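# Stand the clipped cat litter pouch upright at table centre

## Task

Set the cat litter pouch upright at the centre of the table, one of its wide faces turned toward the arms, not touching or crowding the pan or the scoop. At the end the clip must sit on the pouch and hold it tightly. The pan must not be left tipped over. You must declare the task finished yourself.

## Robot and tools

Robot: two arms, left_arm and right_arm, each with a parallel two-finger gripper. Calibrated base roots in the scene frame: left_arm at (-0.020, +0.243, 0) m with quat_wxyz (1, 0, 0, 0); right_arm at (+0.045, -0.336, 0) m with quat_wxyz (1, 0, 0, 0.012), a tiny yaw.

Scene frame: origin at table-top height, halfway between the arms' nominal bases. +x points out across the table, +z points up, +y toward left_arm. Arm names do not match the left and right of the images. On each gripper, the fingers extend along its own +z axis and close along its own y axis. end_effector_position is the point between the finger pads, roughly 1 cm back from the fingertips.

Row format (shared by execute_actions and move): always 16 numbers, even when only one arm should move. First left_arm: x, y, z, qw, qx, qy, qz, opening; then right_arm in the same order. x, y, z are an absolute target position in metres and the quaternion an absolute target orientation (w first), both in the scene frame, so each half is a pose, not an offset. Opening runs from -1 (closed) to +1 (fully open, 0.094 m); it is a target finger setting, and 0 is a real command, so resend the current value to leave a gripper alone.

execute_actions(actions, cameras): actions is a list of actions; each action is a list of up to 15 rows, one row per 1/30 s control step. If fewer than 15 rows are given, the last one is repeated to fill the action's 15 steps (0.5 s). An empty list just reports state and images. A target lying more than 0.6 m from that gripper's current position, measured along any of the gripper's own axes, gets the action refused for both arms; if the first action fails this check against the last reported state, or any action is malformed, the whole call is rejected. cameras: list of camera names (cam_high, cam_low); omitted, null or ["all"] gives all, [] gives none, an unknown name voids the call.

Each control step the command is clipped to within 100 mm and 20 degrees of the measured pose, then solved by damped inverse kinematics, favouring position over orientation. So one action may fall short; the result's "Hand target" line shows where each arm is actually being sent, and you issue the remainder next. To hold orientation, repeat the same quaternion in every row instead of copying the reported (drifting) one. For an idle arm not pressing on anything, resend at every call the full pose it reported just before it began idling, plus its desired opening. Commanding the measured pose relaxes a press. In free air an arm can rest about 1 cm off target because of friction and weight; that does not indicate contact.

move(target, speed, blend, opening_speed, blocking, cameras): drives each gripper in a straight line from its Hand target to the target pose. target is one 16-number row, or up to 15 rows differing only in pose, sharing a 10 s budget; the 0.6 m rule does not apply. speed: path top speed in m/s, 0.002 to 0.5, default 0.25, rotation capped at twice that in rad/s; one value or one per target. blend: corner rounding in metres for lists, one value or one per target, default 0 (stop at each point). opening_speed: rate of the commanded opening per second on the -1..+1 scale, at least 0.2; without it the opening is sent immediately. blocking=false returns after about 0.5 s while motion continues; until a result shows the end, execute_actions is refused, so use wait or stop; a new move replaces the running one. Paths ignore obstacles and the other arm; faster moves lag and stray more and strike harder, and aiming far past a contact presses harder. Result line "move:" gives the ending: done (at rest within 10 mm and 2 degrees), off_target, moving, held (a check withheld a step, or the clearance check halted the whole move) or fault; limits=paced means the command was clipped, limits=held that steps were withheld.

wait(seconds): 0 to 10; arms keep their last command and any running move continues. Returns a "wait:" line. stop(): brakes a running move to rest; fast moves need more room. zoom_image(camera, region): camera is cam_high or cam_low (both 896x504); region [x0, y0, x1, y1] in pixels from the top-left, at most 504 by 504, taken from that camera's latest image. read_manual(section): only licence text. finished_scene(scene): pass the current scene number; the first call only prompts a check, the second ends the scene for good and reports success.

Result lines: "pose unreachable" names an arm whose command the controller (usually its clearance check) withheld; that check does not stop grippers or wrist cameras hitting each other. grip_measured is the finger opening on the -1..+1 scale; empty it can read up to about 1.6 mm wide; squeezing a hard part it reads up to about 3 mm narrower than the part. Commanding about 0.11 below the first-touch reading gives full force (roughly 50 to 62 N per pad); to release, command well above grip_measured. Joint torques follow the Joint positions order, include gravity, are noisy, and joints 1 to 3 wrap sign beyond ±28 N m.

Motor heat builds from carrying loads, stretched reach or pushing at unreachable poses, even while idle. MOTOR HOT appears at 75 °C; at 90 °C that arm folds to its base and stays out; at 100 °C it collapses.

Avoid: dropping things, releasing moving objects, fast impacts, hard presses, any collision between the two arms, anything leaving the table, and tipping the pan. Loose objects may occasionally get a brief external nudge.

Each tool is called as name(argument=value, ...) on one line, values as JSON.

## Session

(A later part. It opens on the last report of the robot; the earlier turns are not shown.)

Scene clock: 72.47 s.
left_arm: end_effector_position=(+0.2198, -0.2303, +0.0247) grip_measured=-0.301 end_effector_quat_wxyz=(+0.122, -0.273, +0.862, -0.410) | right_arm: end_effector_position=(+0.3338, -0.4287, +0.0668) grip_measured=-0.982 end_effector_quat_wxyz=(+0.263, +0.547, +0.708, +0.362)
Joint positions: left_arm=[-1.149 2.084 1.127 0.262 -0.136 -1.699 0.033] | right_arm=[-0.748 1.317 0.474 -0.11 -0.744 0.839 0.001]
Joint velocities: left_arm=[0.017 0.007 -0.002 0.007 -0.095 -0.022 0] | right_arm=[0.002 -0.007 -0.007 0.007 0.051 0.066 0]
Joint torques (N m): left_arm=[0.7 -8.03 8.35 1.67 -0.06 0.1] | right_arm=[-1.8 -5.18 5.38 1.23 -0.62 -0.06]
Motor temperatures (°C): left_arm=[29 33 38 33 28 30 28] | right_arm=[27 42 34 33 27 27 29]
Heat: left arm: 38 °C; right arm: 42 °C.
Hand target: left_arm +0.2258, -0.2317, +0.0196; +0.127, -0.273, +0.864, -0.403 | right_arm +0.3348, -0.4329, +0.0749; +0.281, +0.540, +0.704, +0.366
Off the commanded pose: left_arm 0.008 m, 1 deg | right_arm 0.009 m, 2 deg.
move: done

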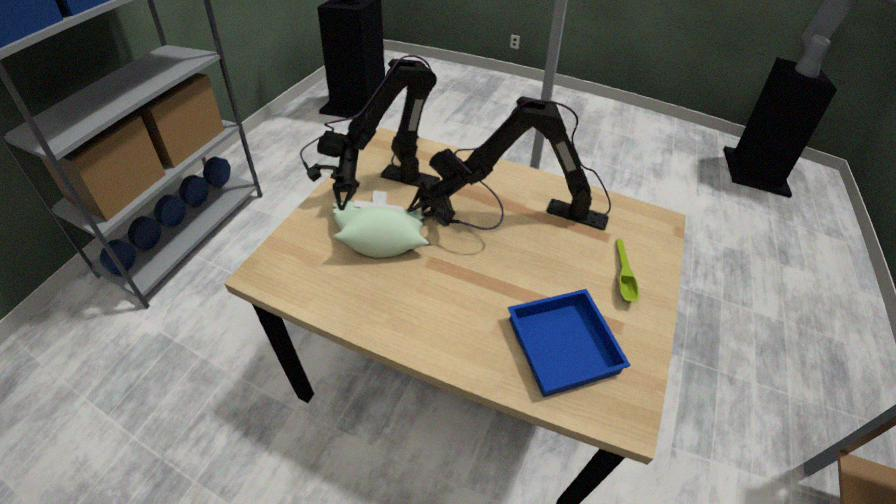

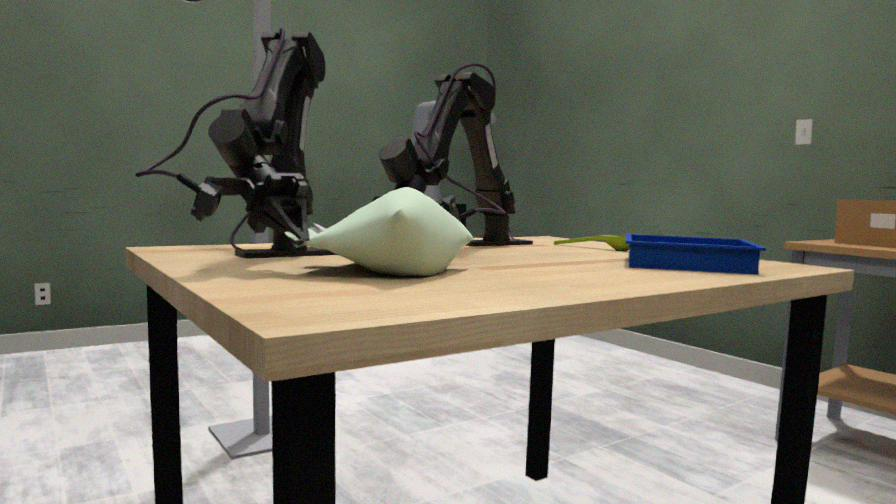

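move(target=[0.226, -0.232, 0.020, 0.1271, -0.2725, 0.8644, -0.4031, -1.0, 0.335, -0.433, 0.075, 0.2810, 0.5400, 0.7037, 0.3663, -1.0], speed=0.05, opening_speed=0.6, cameras=["cam_high"])

zoom_image(camera="cam_high", region=[380, 180, 450, 230])

Scene clock: 74.10 s.
left_arm: end_effector_position=(+0.2175, -0.2266, +0.0183) grip_measured=-0.989 end_effector_quat_wxyz=(+0.119, -0.271, +0.869, -0.397) | right_arm: end_effector_position=(+0.3344, -0.4296, +0.0673) grip_measured=-0.982 end_effector_quat_wxyz=(+0.265, +0.546, +0.708, +0.361)
Joint positions: left_arm=[-1.149 2.087 1.127 0.237 -0.13 -1.696 0.001] | right_arm=[-0.748 1.317 0.474 -0.104 -0.742 0.84 0.001]
Joint velocities: left_arm=[0.007 -0.002 -0.002 -0.051 -0.007 -0.007 0] | right_arm=[-0.017 -0.012 -0.002 0.066 0.007 0.022 0]
Joint torques (N m): left_arm=[0.68 -8.29 8.58 1.88 -0.17 0.11] | right_arm=[-1.87 -5.16 5.3 1.24 -0.62 -0.02]
Motor temperatures (°C): left_arm=[29 33 38 33 28 30 28] | right_arm=[27 41 34 33 27 27 29]
Heat: left arm: 38 °C; right arm: 41 °C.
Hand target: left_arm +0.2257, -0.2318, +0.0202; +0.127, -0.273, +0.864, -0.403 | right_arm +0.3349, -0.4330, +0.0750; +0.281, +0.540, +0.704, +0.366
Off the commanded pose: left_arm 0.010 m, 1 deg | right_arm 0.008 m, 2 deg.
move: done
Images, in order (width x height): cam_high 896x504.

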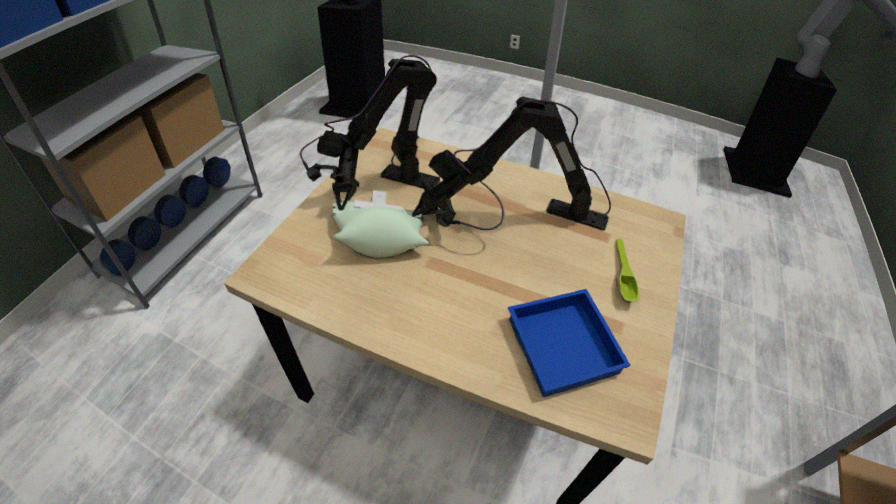

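Scaled by 7.200.

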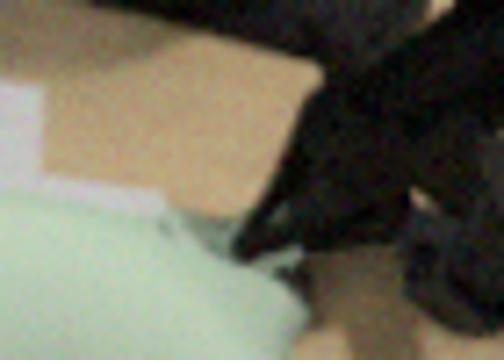

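move(target=[0.232, -0.205, 0.055, 0.1271, -0.2725, 0.8644, -0.4031, -1.0, 0.337, -0.420, 0.078, 0.2810, 0.5400, 0.7037, 0.3663, -1.0], speed=0.06)

zoom_image(camera="cam_high", region=[310, 150, 470, 270])

Scene clock: 79.50 s.
left_arm: end_effector_position=(+0.2224, -0.2149, +0.0422) grip_measured=-0.989 end_effector_quat_wxyz=(+0.109, -0.264, +0.870, -0.401) | right_arm: end_effector_position=(+0.3348, -0.4248, +0.0712) grip_measured=-0.982 end_effector_quat_wxyz=(+0.268, +0.556, +0.701, +0.357)
Joint positions: left_arm=[-1.112 2.001 1.106 0.179 -0.076 -1.666 0.001] | right_arm=[-0.717 1.271 0.456 -0.096 -0.708 0.9 0.001]
Joint velocities: left_arm=[-0.007 0.022 -0.017 0.022 -0.022 -0.007 0.001] | right_arm=[-0.007 -0.002 -0.027 0.037 -0.022 0.007 -0.001]
Joint torques (N m): left_arm=[1.18 -12.45 5.38 1.65 -0.35 0.1] | right_arm=[0.94 -5 5.04 1.36 -0.58 -0.06]
Motor temperatures (°C): left_arm=[29 35 38 34 28 30 29] | right_arm=[27 40 34 33 27 27 29]
Heat: left arm: 38 °C; right arm: 40 °C.
Hand target: left_arm +0.2322, -0.2060, +0.0546; +0.126, -0.273, +0.864, -0.403 | right_arm +0.3370, -0.4197, +0.0780; +0.280, +0.540, +0.704, +0.366
Off the commanded pose: left_arm 0.019 m, 2 deg | right_arm 0.009 m, 3 deg.
move: off_target (left_arm, right_arm)

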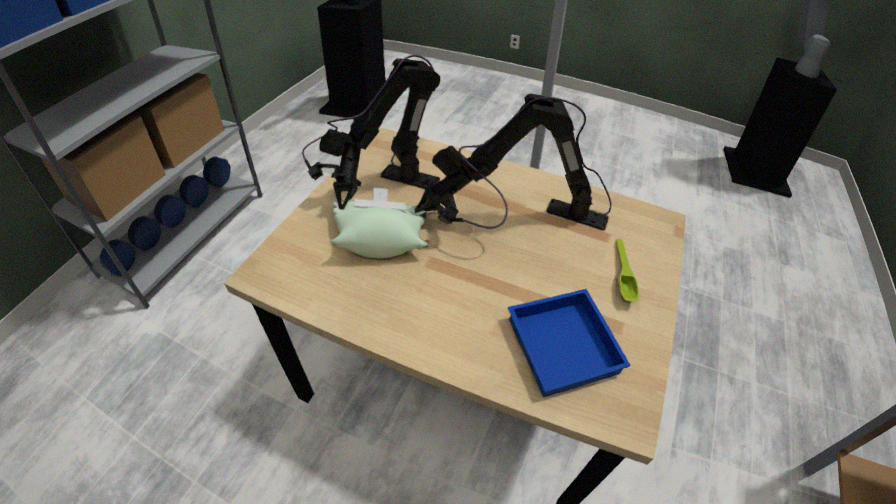

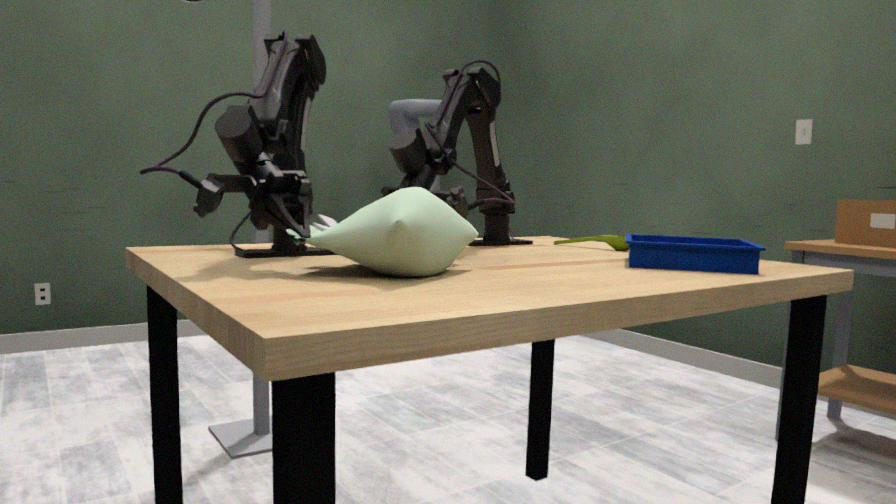

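Scaled by 3.150.

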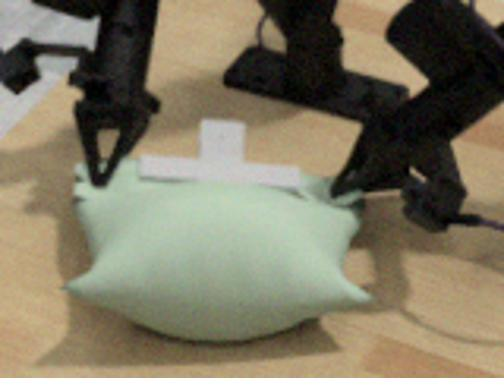

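move(target=[0.255, -0.060, 0.062, 0.1271, -0.2725, 0.8644, -0.4031, -1.0, 0.308, -0.278, 0.078, 0.2582, 0.4960, 0.7353, 0.3828, -1.0], speed=0.08)

zoom_image(camera="cam_high", region=[350, 150, 510, 270])

Scene clock: 82.17 s.
left_arm: end_effector_position=(+0.2447, -0.0686, +0.0511) grip_measured=-0.989 end_effector_quat_wxyz=(+0.100, -0.263, +0.874, -0.398) | right_arm: end_effector_position=(+0.3128, -0.2879, +0.0768) grip_measured=-0.982 end_effector_quat_wxyz=(+0.263, +0.523, +0.724, +0.365)
Joint positions: left_arm=[-0.79 1.629 0.675 0.213 0.181 -1.454 0.001] | right_arm=[-0.011 0.815 0.232 -0.078 -0.246 1.384 0.001]
Joint velocities: left_arm=[-0.002 0.007 -0.007 -0.051 -0.007 -0.095 0] | right_arm=[0.017 -0.007 -0.002 -0.139 -0.022 -0.051 -0.002]
Joint torques (N m): left_arm=[1.33 -8.53 5.53 1.81 -0.32 -0.04] | right_arm=[1.62 -1.84 5.82 1.69 -0.71 -0.17]
Motor temperatures (°C): left_arm=[29 35 38 34 28 30 29] | right_arm=[27 40 34 34 27 27 29]
Heat: left arm: 38 °C; right arm: 40 °C.
Hand target: left_arm +0.2555, -0.0618, +0.0633; +0.123, -0.274, +0.863, -0.406 | right_arm +0.3091, -0.2746, +0.0786; +0.253, +0.497, +0.735, +0.385
Off the commanded pose: left_arm 0.017 m, 4 deg | right_arm 0.011 m, 4 deg.
move: off_target (left_arm, right_arm)

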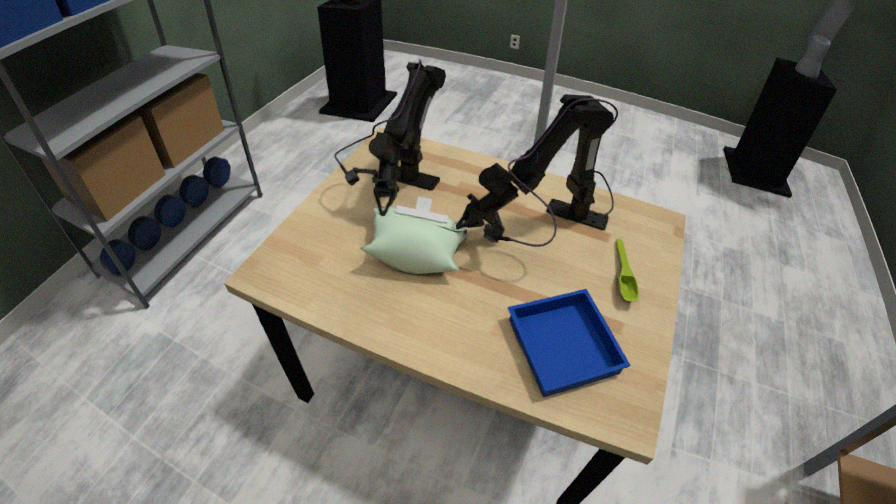

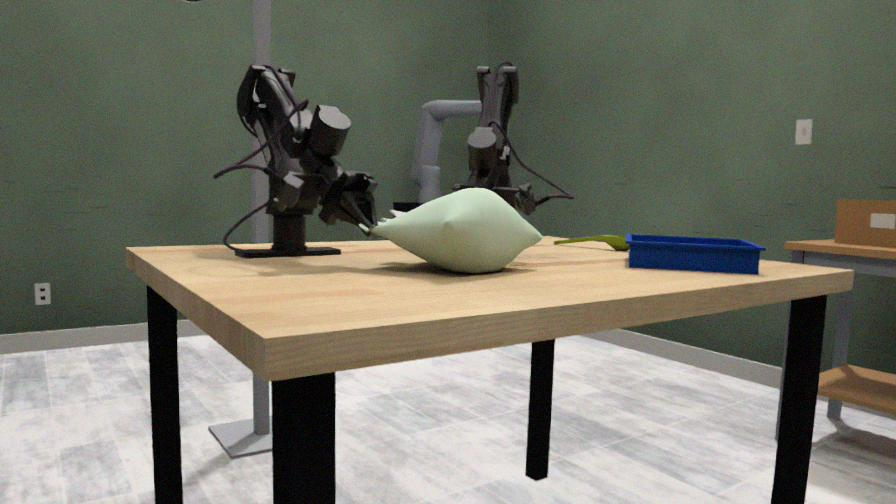

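Scaled by 3.150.

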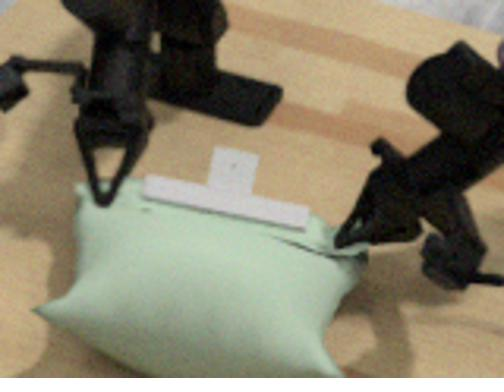

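move(target=[0.277, 0.095, 0.064, 0.1271, -0.2725, 0.8644, -0.4031, -1.0, 0.297, -0.133, 0.080, 0.2309, 0.4435, 0.7682, 0.3999, -1.0], speed=0.08)

zoom_image(camera="cam_high", region=[400, 160, 560, 280])

zoom_image(camera="cam_low", region=[380, 150, 620, 300])

Scene clock: 85.20 s.
left_arm: end_effector_position=(+0.2596, +0.0763, +0.0580) grip_measured=-0.989 end_effector_quat_wxyz=(+0.077, -0.256, +0.867, -0.421) | right_arm: end_effector_position=(+0.2975, -0.1443, +0.0690) grip_measured=-0.982 end_effector_quat_wxyz=(+0.231, +0.470, +0.760, +0.385)
Joint positions: left_arm=[-0.201 1.41 0.522 -0.033 0.652 -1.003 0.001] | right_arm=[0.757 1.156 0.32 0.174 0.242 1.769 0.001]
Joint velocities: left_arm=[-0.027 -0.002 -0.002 0.022 0.007 -0.037 0] | right_arm=[-0.007 -0.022 -0.007 -0.081 -0.022 -0.022 0.001]
Joint torques (N m): left_arm=[2.7 -6.32 6.56 1.69 -0.45 -0.05] | right_arm=[1.43 -2.21 8.09 1.58 -0.27 -0.29]
Motor temperatures (°C): left_arm=[29 35 38 34 28 30 29] | right_arm=[27 39 35 34 27 27 29]
Heat: left arm: 38 °C; right arm: 39 °C.
Hand target: left_arm +0.2774, +0.0923, +0.0670; +0.123, -0.275, +0.860, -0.412 | right_arm +0.2970, -0.1308, +0.0789; +0.225, +0.447, +0.768, +0.400
Off the commanded pose: left_arm 0.026 m, 6 deg | right_arm 0.016 m, 4 deg.
move: off_target (left_arm, right_arm)

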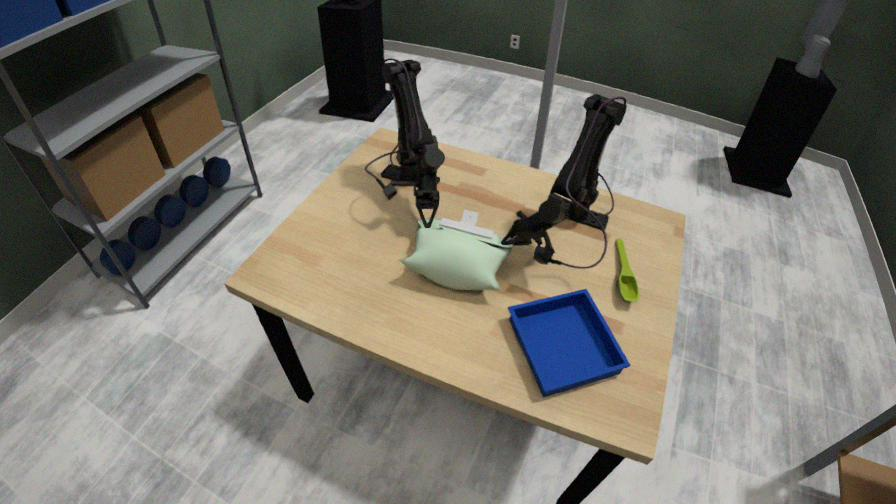

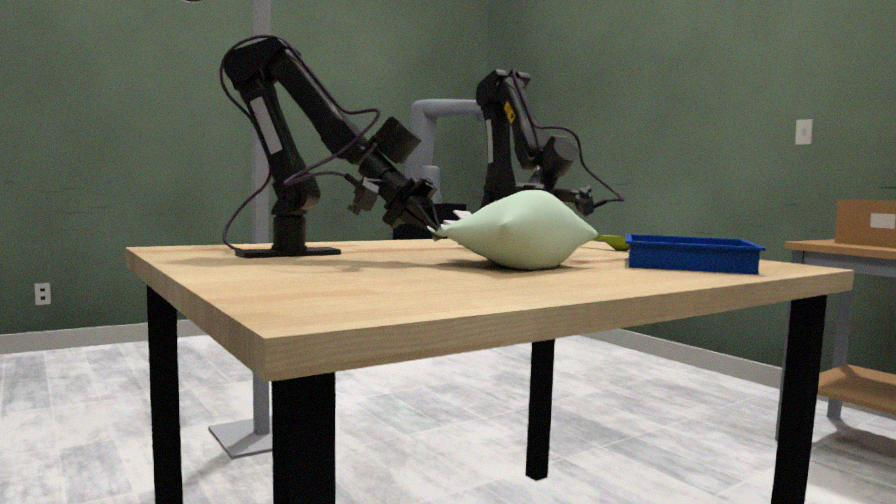

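Scaled by 3.150.

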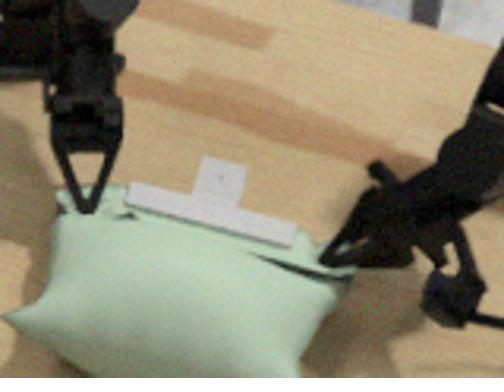

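Scaled by 2.100.

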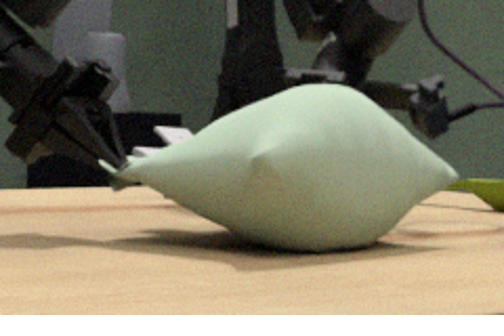

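move(target=[0.286, 0.095, 0.110, 0.0015, -0.4307, 0.8077, -0.4027, -1.0, 0.308, -0.143, 0.110, 0.1899, 0.4947, 0.7918, 0.3039, -1.0], speed=0.06)

zoom_image(camera="cam_high", region=[400, 160, 560, 280])

zoom_image(camera="cam_low", region=[380, 150, 620, 300])

Scene clock: 89.97 s.
left_arm: end_effector_position=(+0.2642, +0.0790, +0.0993) grip_measured=-0.989 end_effector_quat_wxyz=(-0.042, -0.408, +0.816, -0.407) | right_arm: end_effector_position=(+0.3111, -0.1419, +0.1068) grip_measured=-0.982 end_effector_quat_wxyz=(+0.197, +0.502, +0.780, +0.317)
Joint positions: left_arm=[-0.167 1.395 0.748 -0.409 0.702 -1.287 0.001] | right_arm=[0.711 1.189 0.641 -0.28 0.201 1.801 0.001]
Joint velocities: left_arm=[0.002 -0.002 -0.002 -0.066 -0.022 -0.066 -0.001] | right_arm=[0.002 -0.007 0.002 -0.037 -0.066 -0.037 0]
Joint torques (N m): left_arm=[2.77 -5.24 9.65 1.39 -0.41 -0.25] | right_arm=[-0.61 -3.41 9.05 0.79 -0.16 -0.25]
Motor temperatures (°C): left_arm=[29 34 38 34 28 30 29] | right_arm=[27 39 36 34 27 27 29]
Heat: left arm: 38 °C; right arm: 39 °C.
Hand target: left_arm +0.2856, +0.0947, +0.1108; +0.002, -0.432, +0.806, -0.405 | right_arm +0.3082, -0.1433, +0.1097; +0.190, +0.496, +0.790, +0.305
Off the commanded pose: left_arm 0.029 m, 6 deg | right_arm 0.005 m, 2 deg.
move: off_target (left_arm)

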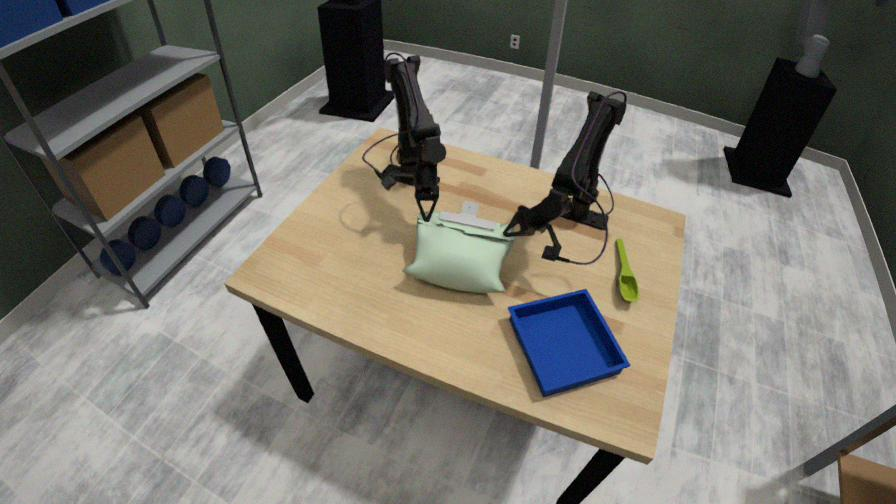

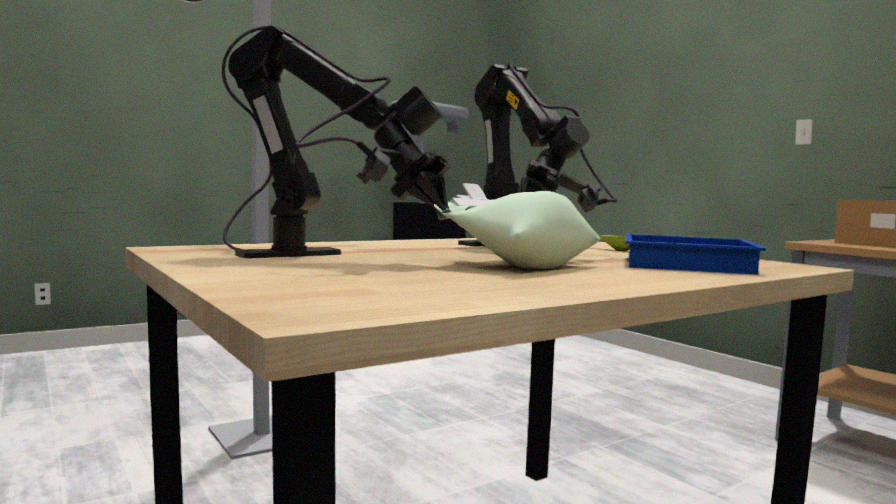

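Scaled by 3.150.

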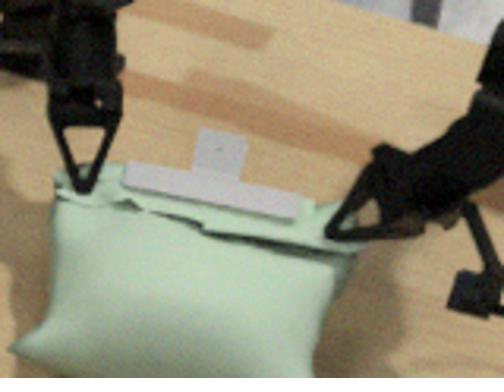

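Scaled by 2.100.

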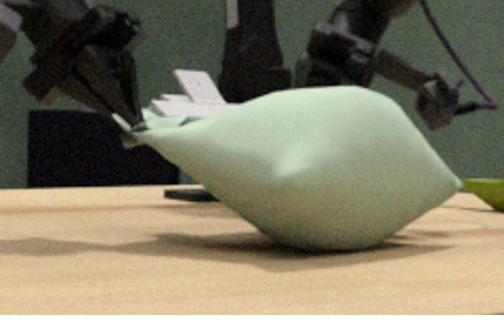

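move(target=[0.335, 0.113, 0.168, -0.1135, -0.5588, 0.7247, -0.3868, -1.0, 0.325, -0.140, 0.163, 0.1353, 0.5426, 0.8043, 0.2006, -1.0], speed=0.06)

zoom_image(camera="cam_high", region=[400, 160, 560, 280])

zoom_image(camera="cam_low", region=[380, 130, 620, 290])

Scene clock: 93.80 s.
left_arm: end_effector_position=(+0.3131, +0.0916, +0.1638) grip_measured=-0.989 end_effector_quat_wxyz=(-0.159, -0.537, +0.730, -0.391) | right_arm: end_effector_position=(+0.3322, -0.1294, +0.1565) grip_measured=-0.982 end_effector_quat_wxyz=(+0.140, +0.542, +0.797, +0.225)
Joint positions: left_arm=[-0.066 1.596 1.204 -0.828 0.816 -1.487 0.001] | right_arm=[0.665 1.413 1.139 -0.778 0.137 1.847 0.001]
Joint velocities: left_arm=[0.002 -0.017 0.012 -0.022 0.022 -0.051 0] | right_arm=[-0.002 -0.007 0.007 0.037 -0.007 -0.022 0]
Joint torques (N m): left_arm=[3.14 -5.6 9.98 1.21 -0.32 -0.19] | right_arm=[-1.17 -5.7 9.52 0.23 0.04 -0.16]
Motor temperatures (°C): left_arm=[29 34 39 34 28 30 29] | right_arm=[27 38 36 33 27 27 29]
Heat: left arm: 39 °C; right arm: 38 °C.
Hand target: left_arm +0.3347, +0.1124, +0.1688; -0.114, -0.559, +0.723, -0.390 | right_arm +0.3255, -0.1400, +0.1620; +0.136, +0.544, +0.803, +0.203
Off the commanded pose: left_arm 0.031 m, 6 deg | right_arm 0.014 m, 3 deg.
move: off_target (left_arm, right_arm)

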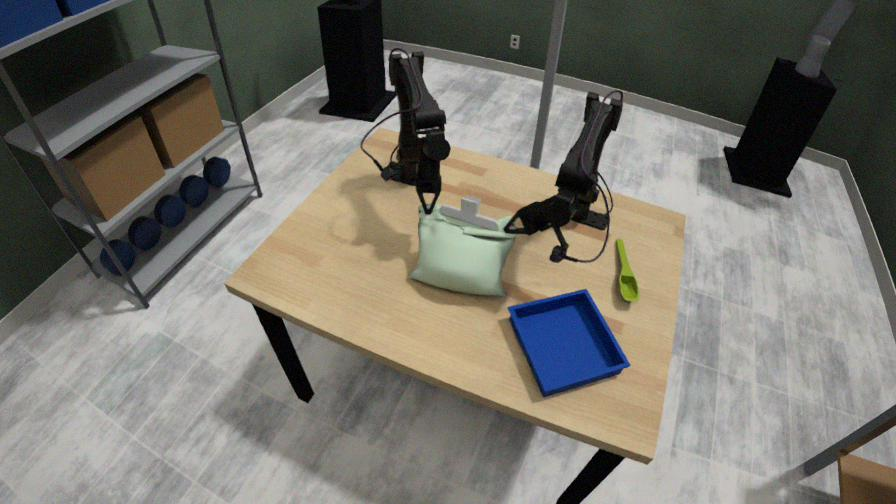

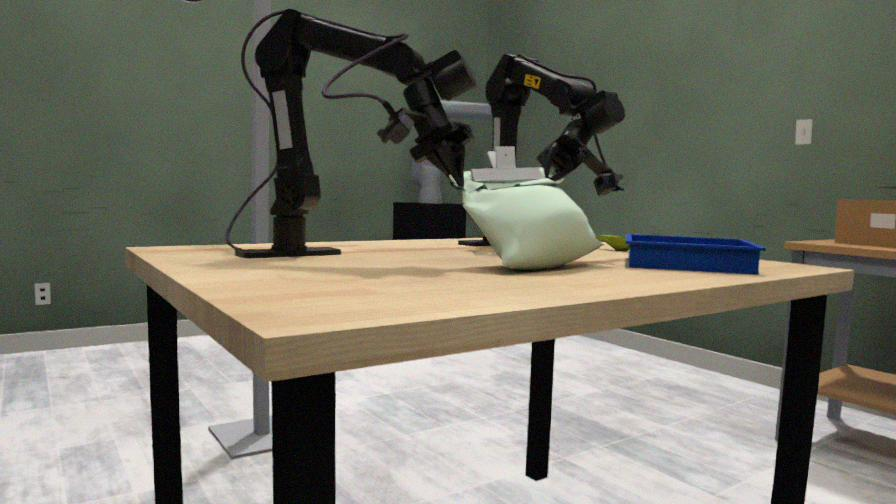

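Scaled by 3.150.

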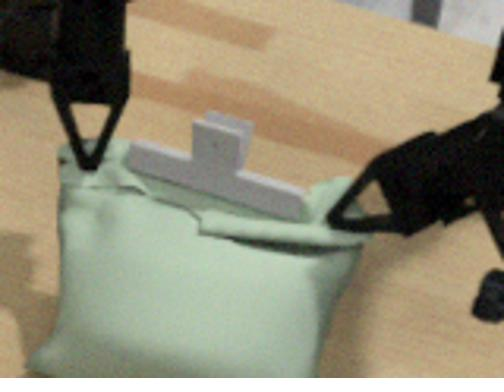

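Scaled by 2.100.

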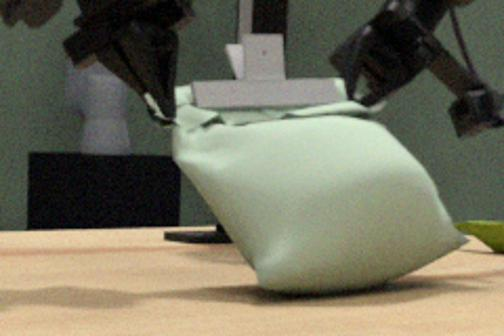

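move(target=[0.362, 0.122, 0.228, -0.2278, -0.6695, 0.6114, -0.3556, -1.0, 0.345, -0.143, 0.230, 0.0716, 0.5834, 0.8029, 0.0986, -1.0], speed=0.06)

zoom_image(camera="cam_high", region=[400, 140, 580, 290])

zoom_image(camera="cam_low", region=[400, 90, 640, 290])

Scene clock: 98.03 s.
left_arm: end_effector_position=(+0.3394, +0.1015, +0.2181) grip_measured=-0.989 end_effector_quat_wxyz=(+0.271, +0.657, -0.618, +0.335) | right_arm: end_effector_position=(+0.3499, -0.1198, +0.2125) grip_measured=-0.982 end_effector_quat_wxyz=(+0.056, +0.576, +0.806, +0.122)
Joint positions: left_arm=[-0.014 1.786 1.637 -1.238 0.877 -1.732 0.001] | right_arm=[0.603 1.749 1.805 -1.359 0.028 1.864 0.001]
Joint velocities: left_arm=[-0.012 -0.012 0.017 0.051 0.007 -0.037 0] | right_arm=[-0.002 -0.002 -0.002 -0.007 0.007 0.007 0]
Joint torques (N m): left_arm=[3.41 -7.47 10.63 1.15 0.09 -0.25] | right_arm=[-2.11 -9.02 10.03 -0.25 0.46 -0.11]
Motor temperatures (°C): left_arm=[29 34 40 34 28 30 29] | right_arm=[27 39 37 32 27 27 29]
Heat: left arm: 40 °C; right arm: 39 °C.
Hand target: left_arm +0.3614, +0.1218, +0.2284; +0.228, +0.670, -0.610, +0.357 | right_arm +0.3447, -0.1425, +0.2279; +0.072, +0.585, +0.802, +0.101
Off the commanded pose: left_arm 0.032 m, 6 deg | right_arm 0.029 m, 3 deg.
move: off_target (left_arm, right_arm)

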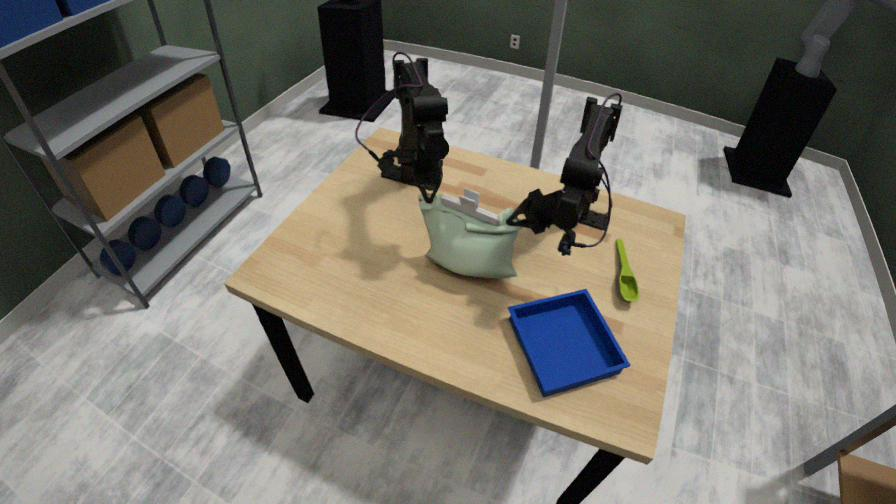

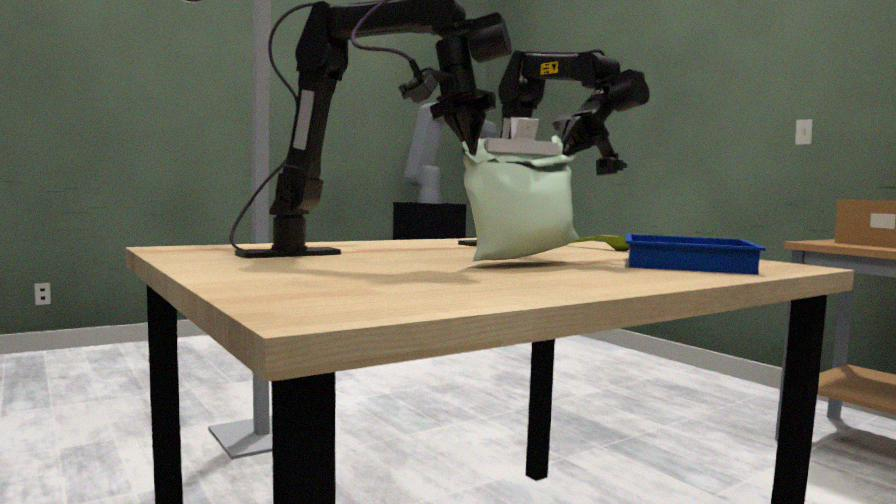

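Scaled by 2.800.

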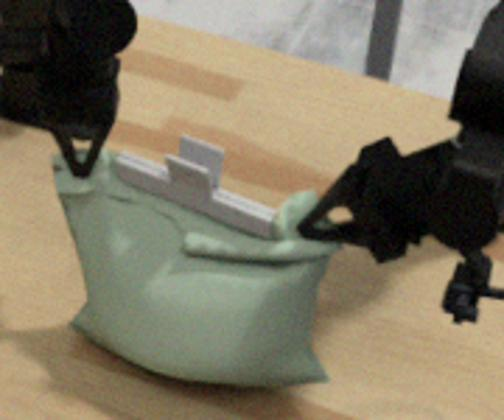

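Scaled by 2.100.

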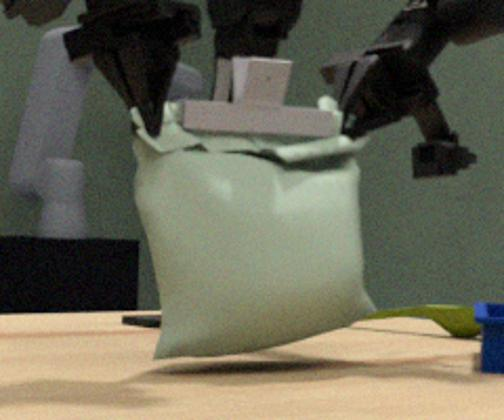

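move(target=[0.345, 0.122, 0.246, -0.2278, -0.6695, 0.6114, -0.3556, -1.0, 0.330, -0.148, 0.250, 0.0716, 0.5834, 0.8029, 0.0986, -1.0], speed=0.06)

zoom_image(camera="cam_high", region=[400, 140, 580, 290])

zoom_image(camera="cam_low", region=[400, 90, 640, 290])

Scene clock: 99.57 s.
left_arm: end_effector_position=(+0.3295, +0.0992, +0.2274) grip_measured=-0.989 end_effector_quat_wxyz=(+0.286, +0.658, -0.612, +0.332) | right_arm: end_effector_position=(+0.3426, -0.1232, +0.2255) grip_measured=-0.982 end_effector_quat_wxyz=(+0.049, +0.580, +0.804, +0.118)
Joint positions: left_arm=[-0.014 1.772 1.647 -1.29 0.898 -1.732 0.001] | right_arm=[0.603 1.749 1.863 -1.43 0.019 1.875 0.001]
Joint velocities: left_arm=[0.012 -0.007 -0.012 0.007 0.022 -0.022 0] | right_arm=[0.017 0.007 -0.007 -0.022 -0.037 -0.037 0]
Joint torques (N m): left_arm=[3.64 -10.41 10.09 1 -0.17 -0.15] | right_arm=[-0.69 -10.8 10.22 -0.38 0.57 -0.07]
Motor temperatures (°C): left_arm=[29 34 40 34 28 30 29] | right_arm=[27 39 38 32 27 27 29]
Heat: left arm: 40 °C; right arm: 39 °C.
Hand target: left_arm +0.3439, +0.1216, +0.2462; +0.229, +0.669, -0.611, +0.357 | right_arm +0.3298, -0.1467, +0.2482; +0.072, +0.583, +0.803, +0.101
Off the commanded pose: left_arm 0.033 m, 7 deg | right_arm 0.037 m, 3 deg.
move: off_target (left_arm, right_arm)

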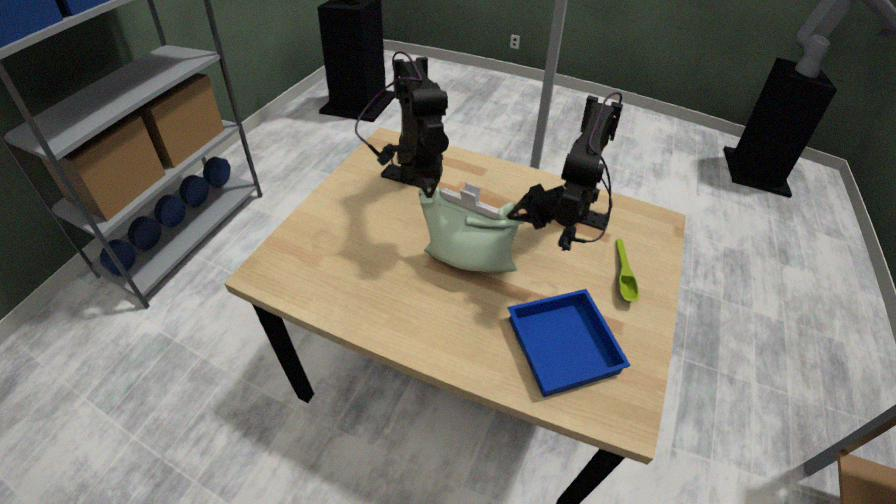

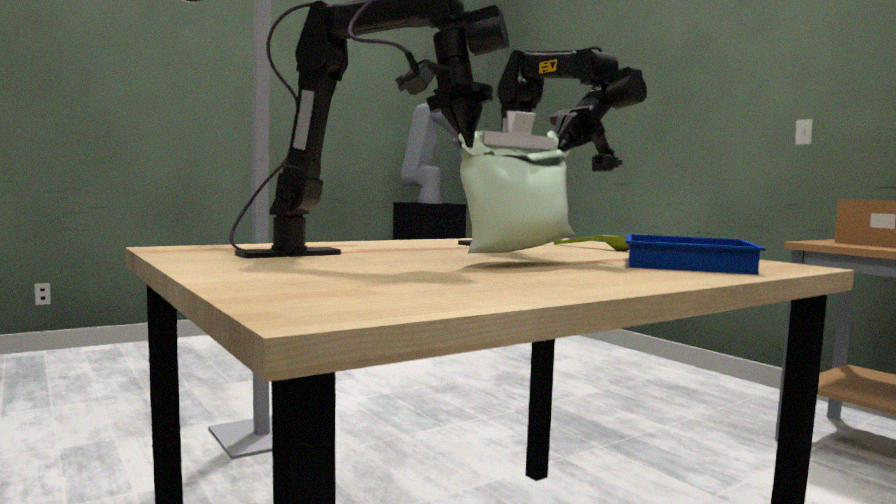

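Scaled by 2.800.

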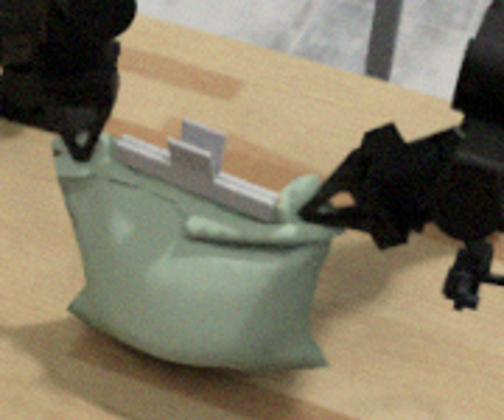

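Scaled by 2.100.

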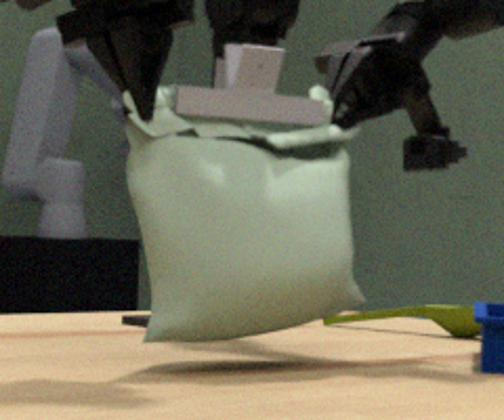

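move(target=[0.280, 0.122, 0.246, -0.2278, -0.6695, 0.6114, -0.3556, -1.0, 0.258, -0.155, 0.250, 0.0716, 0.5834, 0.8029, 0.0986, -1.0], speed=0.05)

zoom_image(camera="cam_high", region=[400, 120, 580, 270])

zoom_image(camera="cam_low", region=[380, 90, 620, 290])

Scene clock: 101.90 s.
left_arm: end_effector_position=(+0.2681, +0.1029, +0.2421) grip_measured=-0.989 end_effector_quat_wxyz=(+0.276, +0.655, -0.616, +0.340) | right_arm: end_effector_position=(+0.2777, -0.1176, +0.2364) grip_measured=-0.982 end_effector_quat_wxyz=(+0.046, +0.582, +0.801, +0.129)
Joint positions: left_arm=[-0.006 1.525 1.439 -1.31 0.894 -1.722 0.001] | right_arm=[0.753 1.564 1.702 -1.438 0.048 2.026 0.001]
Joint velocities: left_arm=[0.012 0.017 -0.027 -0.037 -0.037 0.051 0.001] | right_arm=[0.007 -0.027 0.012 -0.022 -0.007 -0.022 0.001]
Joint torques (N m): left_arm=[3.41 -7.94 6.57 1.21 -0.09 -0.09] | right_arm=[-0.27 -11.17 5.68 -0.45 0.63 -0.15]
Motor temperatures (°C): left_arm=[29 35 40 34 28 30 29] | right_arm=[27 40 37 32 27 27 29]
Heat: left arm: 40 °C; right arm: 40 °C.
Hand target: left_arm +0.2797, +0.1219, +0.2467; +0.229, +0.669, -0.611, +0.356 | right_arm +0.2586, -0.1507, +0.2486; +0.070, +0.583, +0.803, +0.099
Off the commanded pose: left_arm 0.023 m, 6 deg | right_arm 0.044 m, 5 deg.
move: off_target (left_arm, right_arm)

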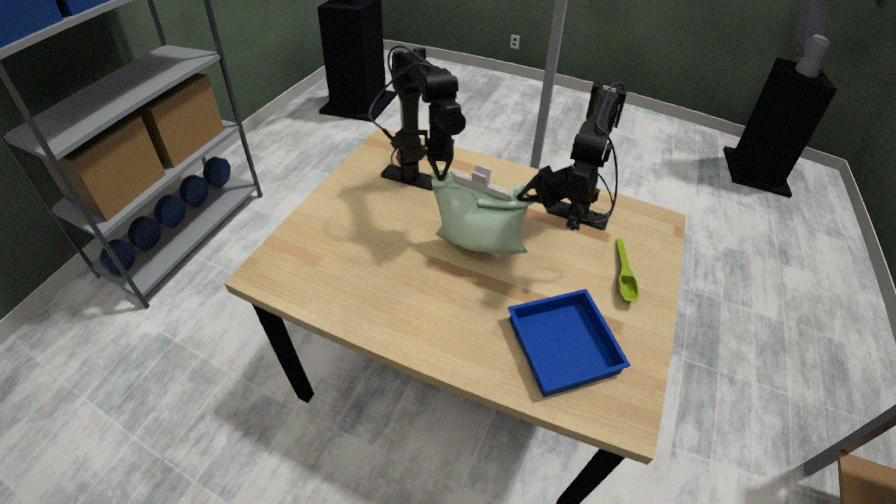

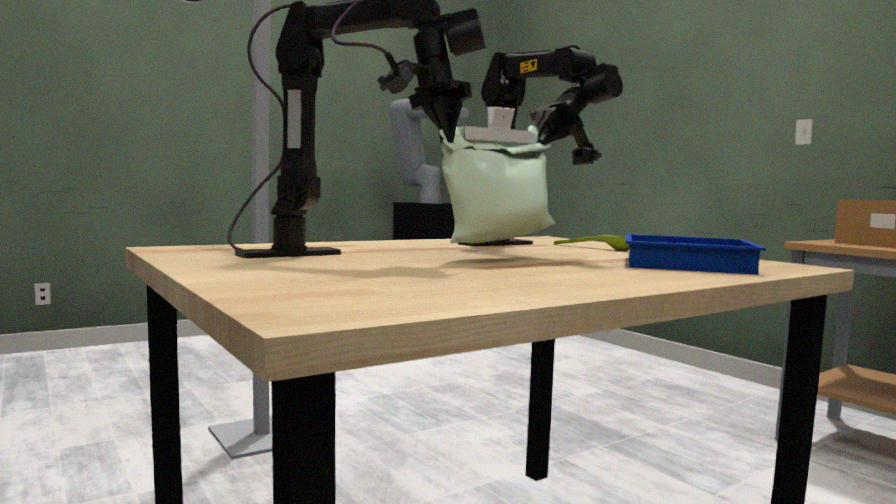

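Scaled by 2.800.

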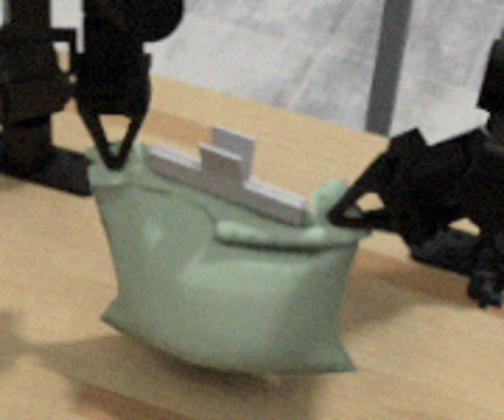

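Scaled by 2.100.

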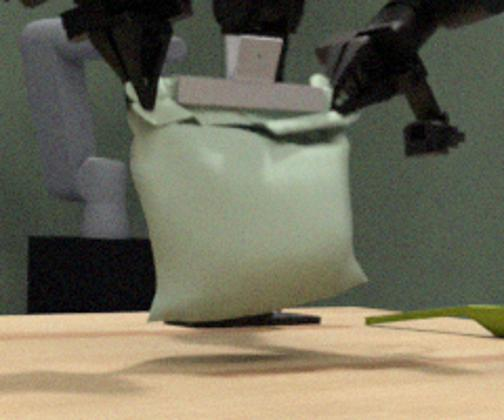

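move(target=[0.296, 0.138, 0.236, -0.2278, -0.6695, 0.6114, -0.3556, -1.0, 0.252, -0.170, 0.244, 0.0716, 0.5834, 0.8029, 0.0986, -1.0], speed=0.05)

zoom_image(camera="cam_high", region=[400, 120, 580, 270])

zoom_image(camera="cam_low", region=[380, 90, 620, 290])

Scene clock: 103.57 s.
left_arm: end_effector_position=(+0.2710, +0.1080, +0.2397) grip_measured=-0.988 end_effector_quat_wxyz=(+0.292, +0.643, -0.615, +0.351) | right_arm: end_effector_position=(+0.2746, -0.1157, +0.2329) grip_measured=-0.982 end_effector_quat_wxyz=(+0.041, +0.576, +0.802, +0.152)
Joint positions: left_arm=[0.03 1.557 1.439 -1.338 0.943 -1.643 0.001] | right_arm=[0.753 1.512 1.624 -1.368 0.028 2.018 0.001]
Joint velocities: left_arm=[0.017 0.002 -0.017 -0.022 -0.051 -0.037 0.001] | right_arm=[0.002 -0.007 -0.022 -0.051 0.037 0.022 0]
Joint torques (N m): left_arm=[5.16 -5.27 8.87 1.22 -0.51 -0.18] | right_arm=[-2.47 -11.55 5.52 -0.78 0.81 -0.24]
Motor temperatures (°C): left_arm=[29 35 40 33 28 30 29] | right_arm=[27 41 37 31 27 27 29]
Heat: left arm: 40 °C; right arm: 41 °C.
Hand target: left_arm +0.2943, +0.1376, +0.2367; +0.230, +0.669, -0.610, +0.357 | right_arm +0.2533, -0.1636, +0.2425; +0.070, +0.583, +0.803, +0.101
Off the commanded pose: left_arm 0.039 m, 8 deg | right_arm 0.060 m, 7 deg.
move: off_target (left_arm, right_arm)

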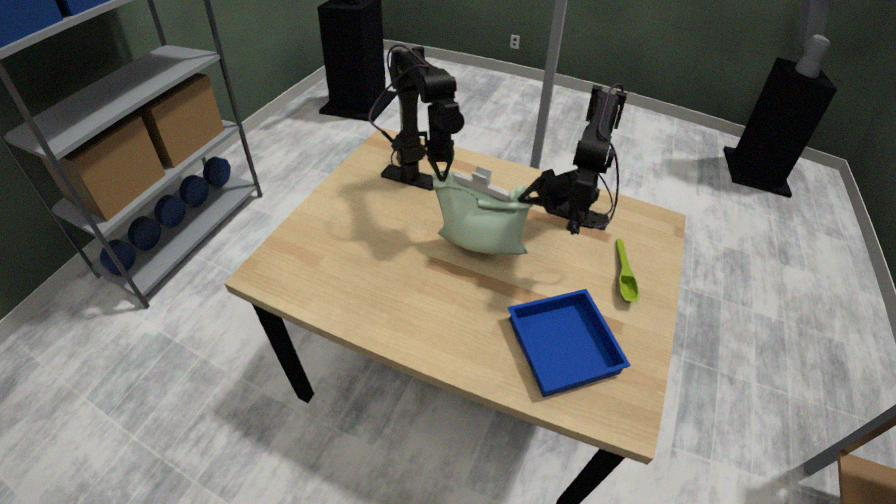

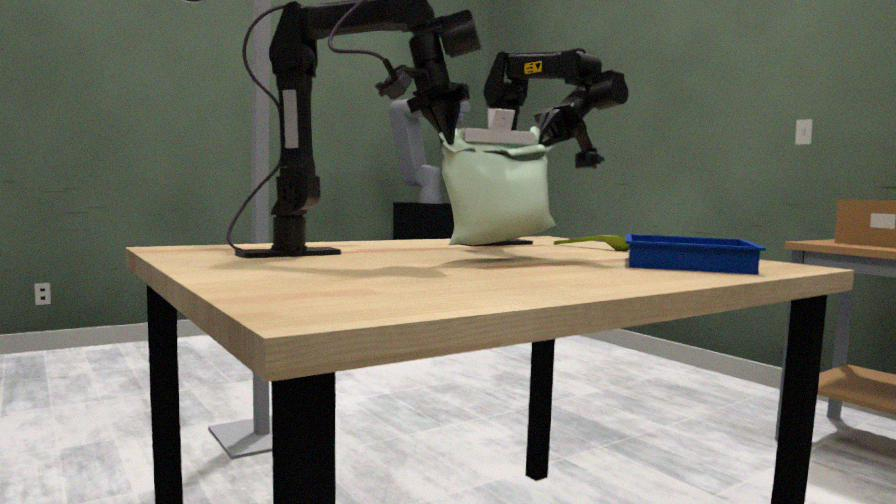

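Scaled by 2.800.

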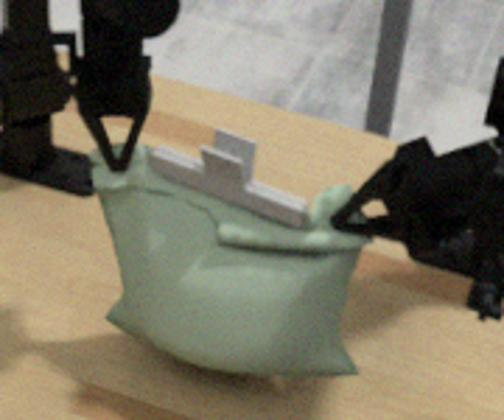

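Scaled by 2.100.

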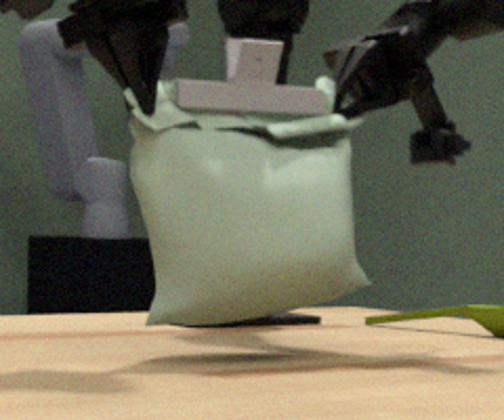

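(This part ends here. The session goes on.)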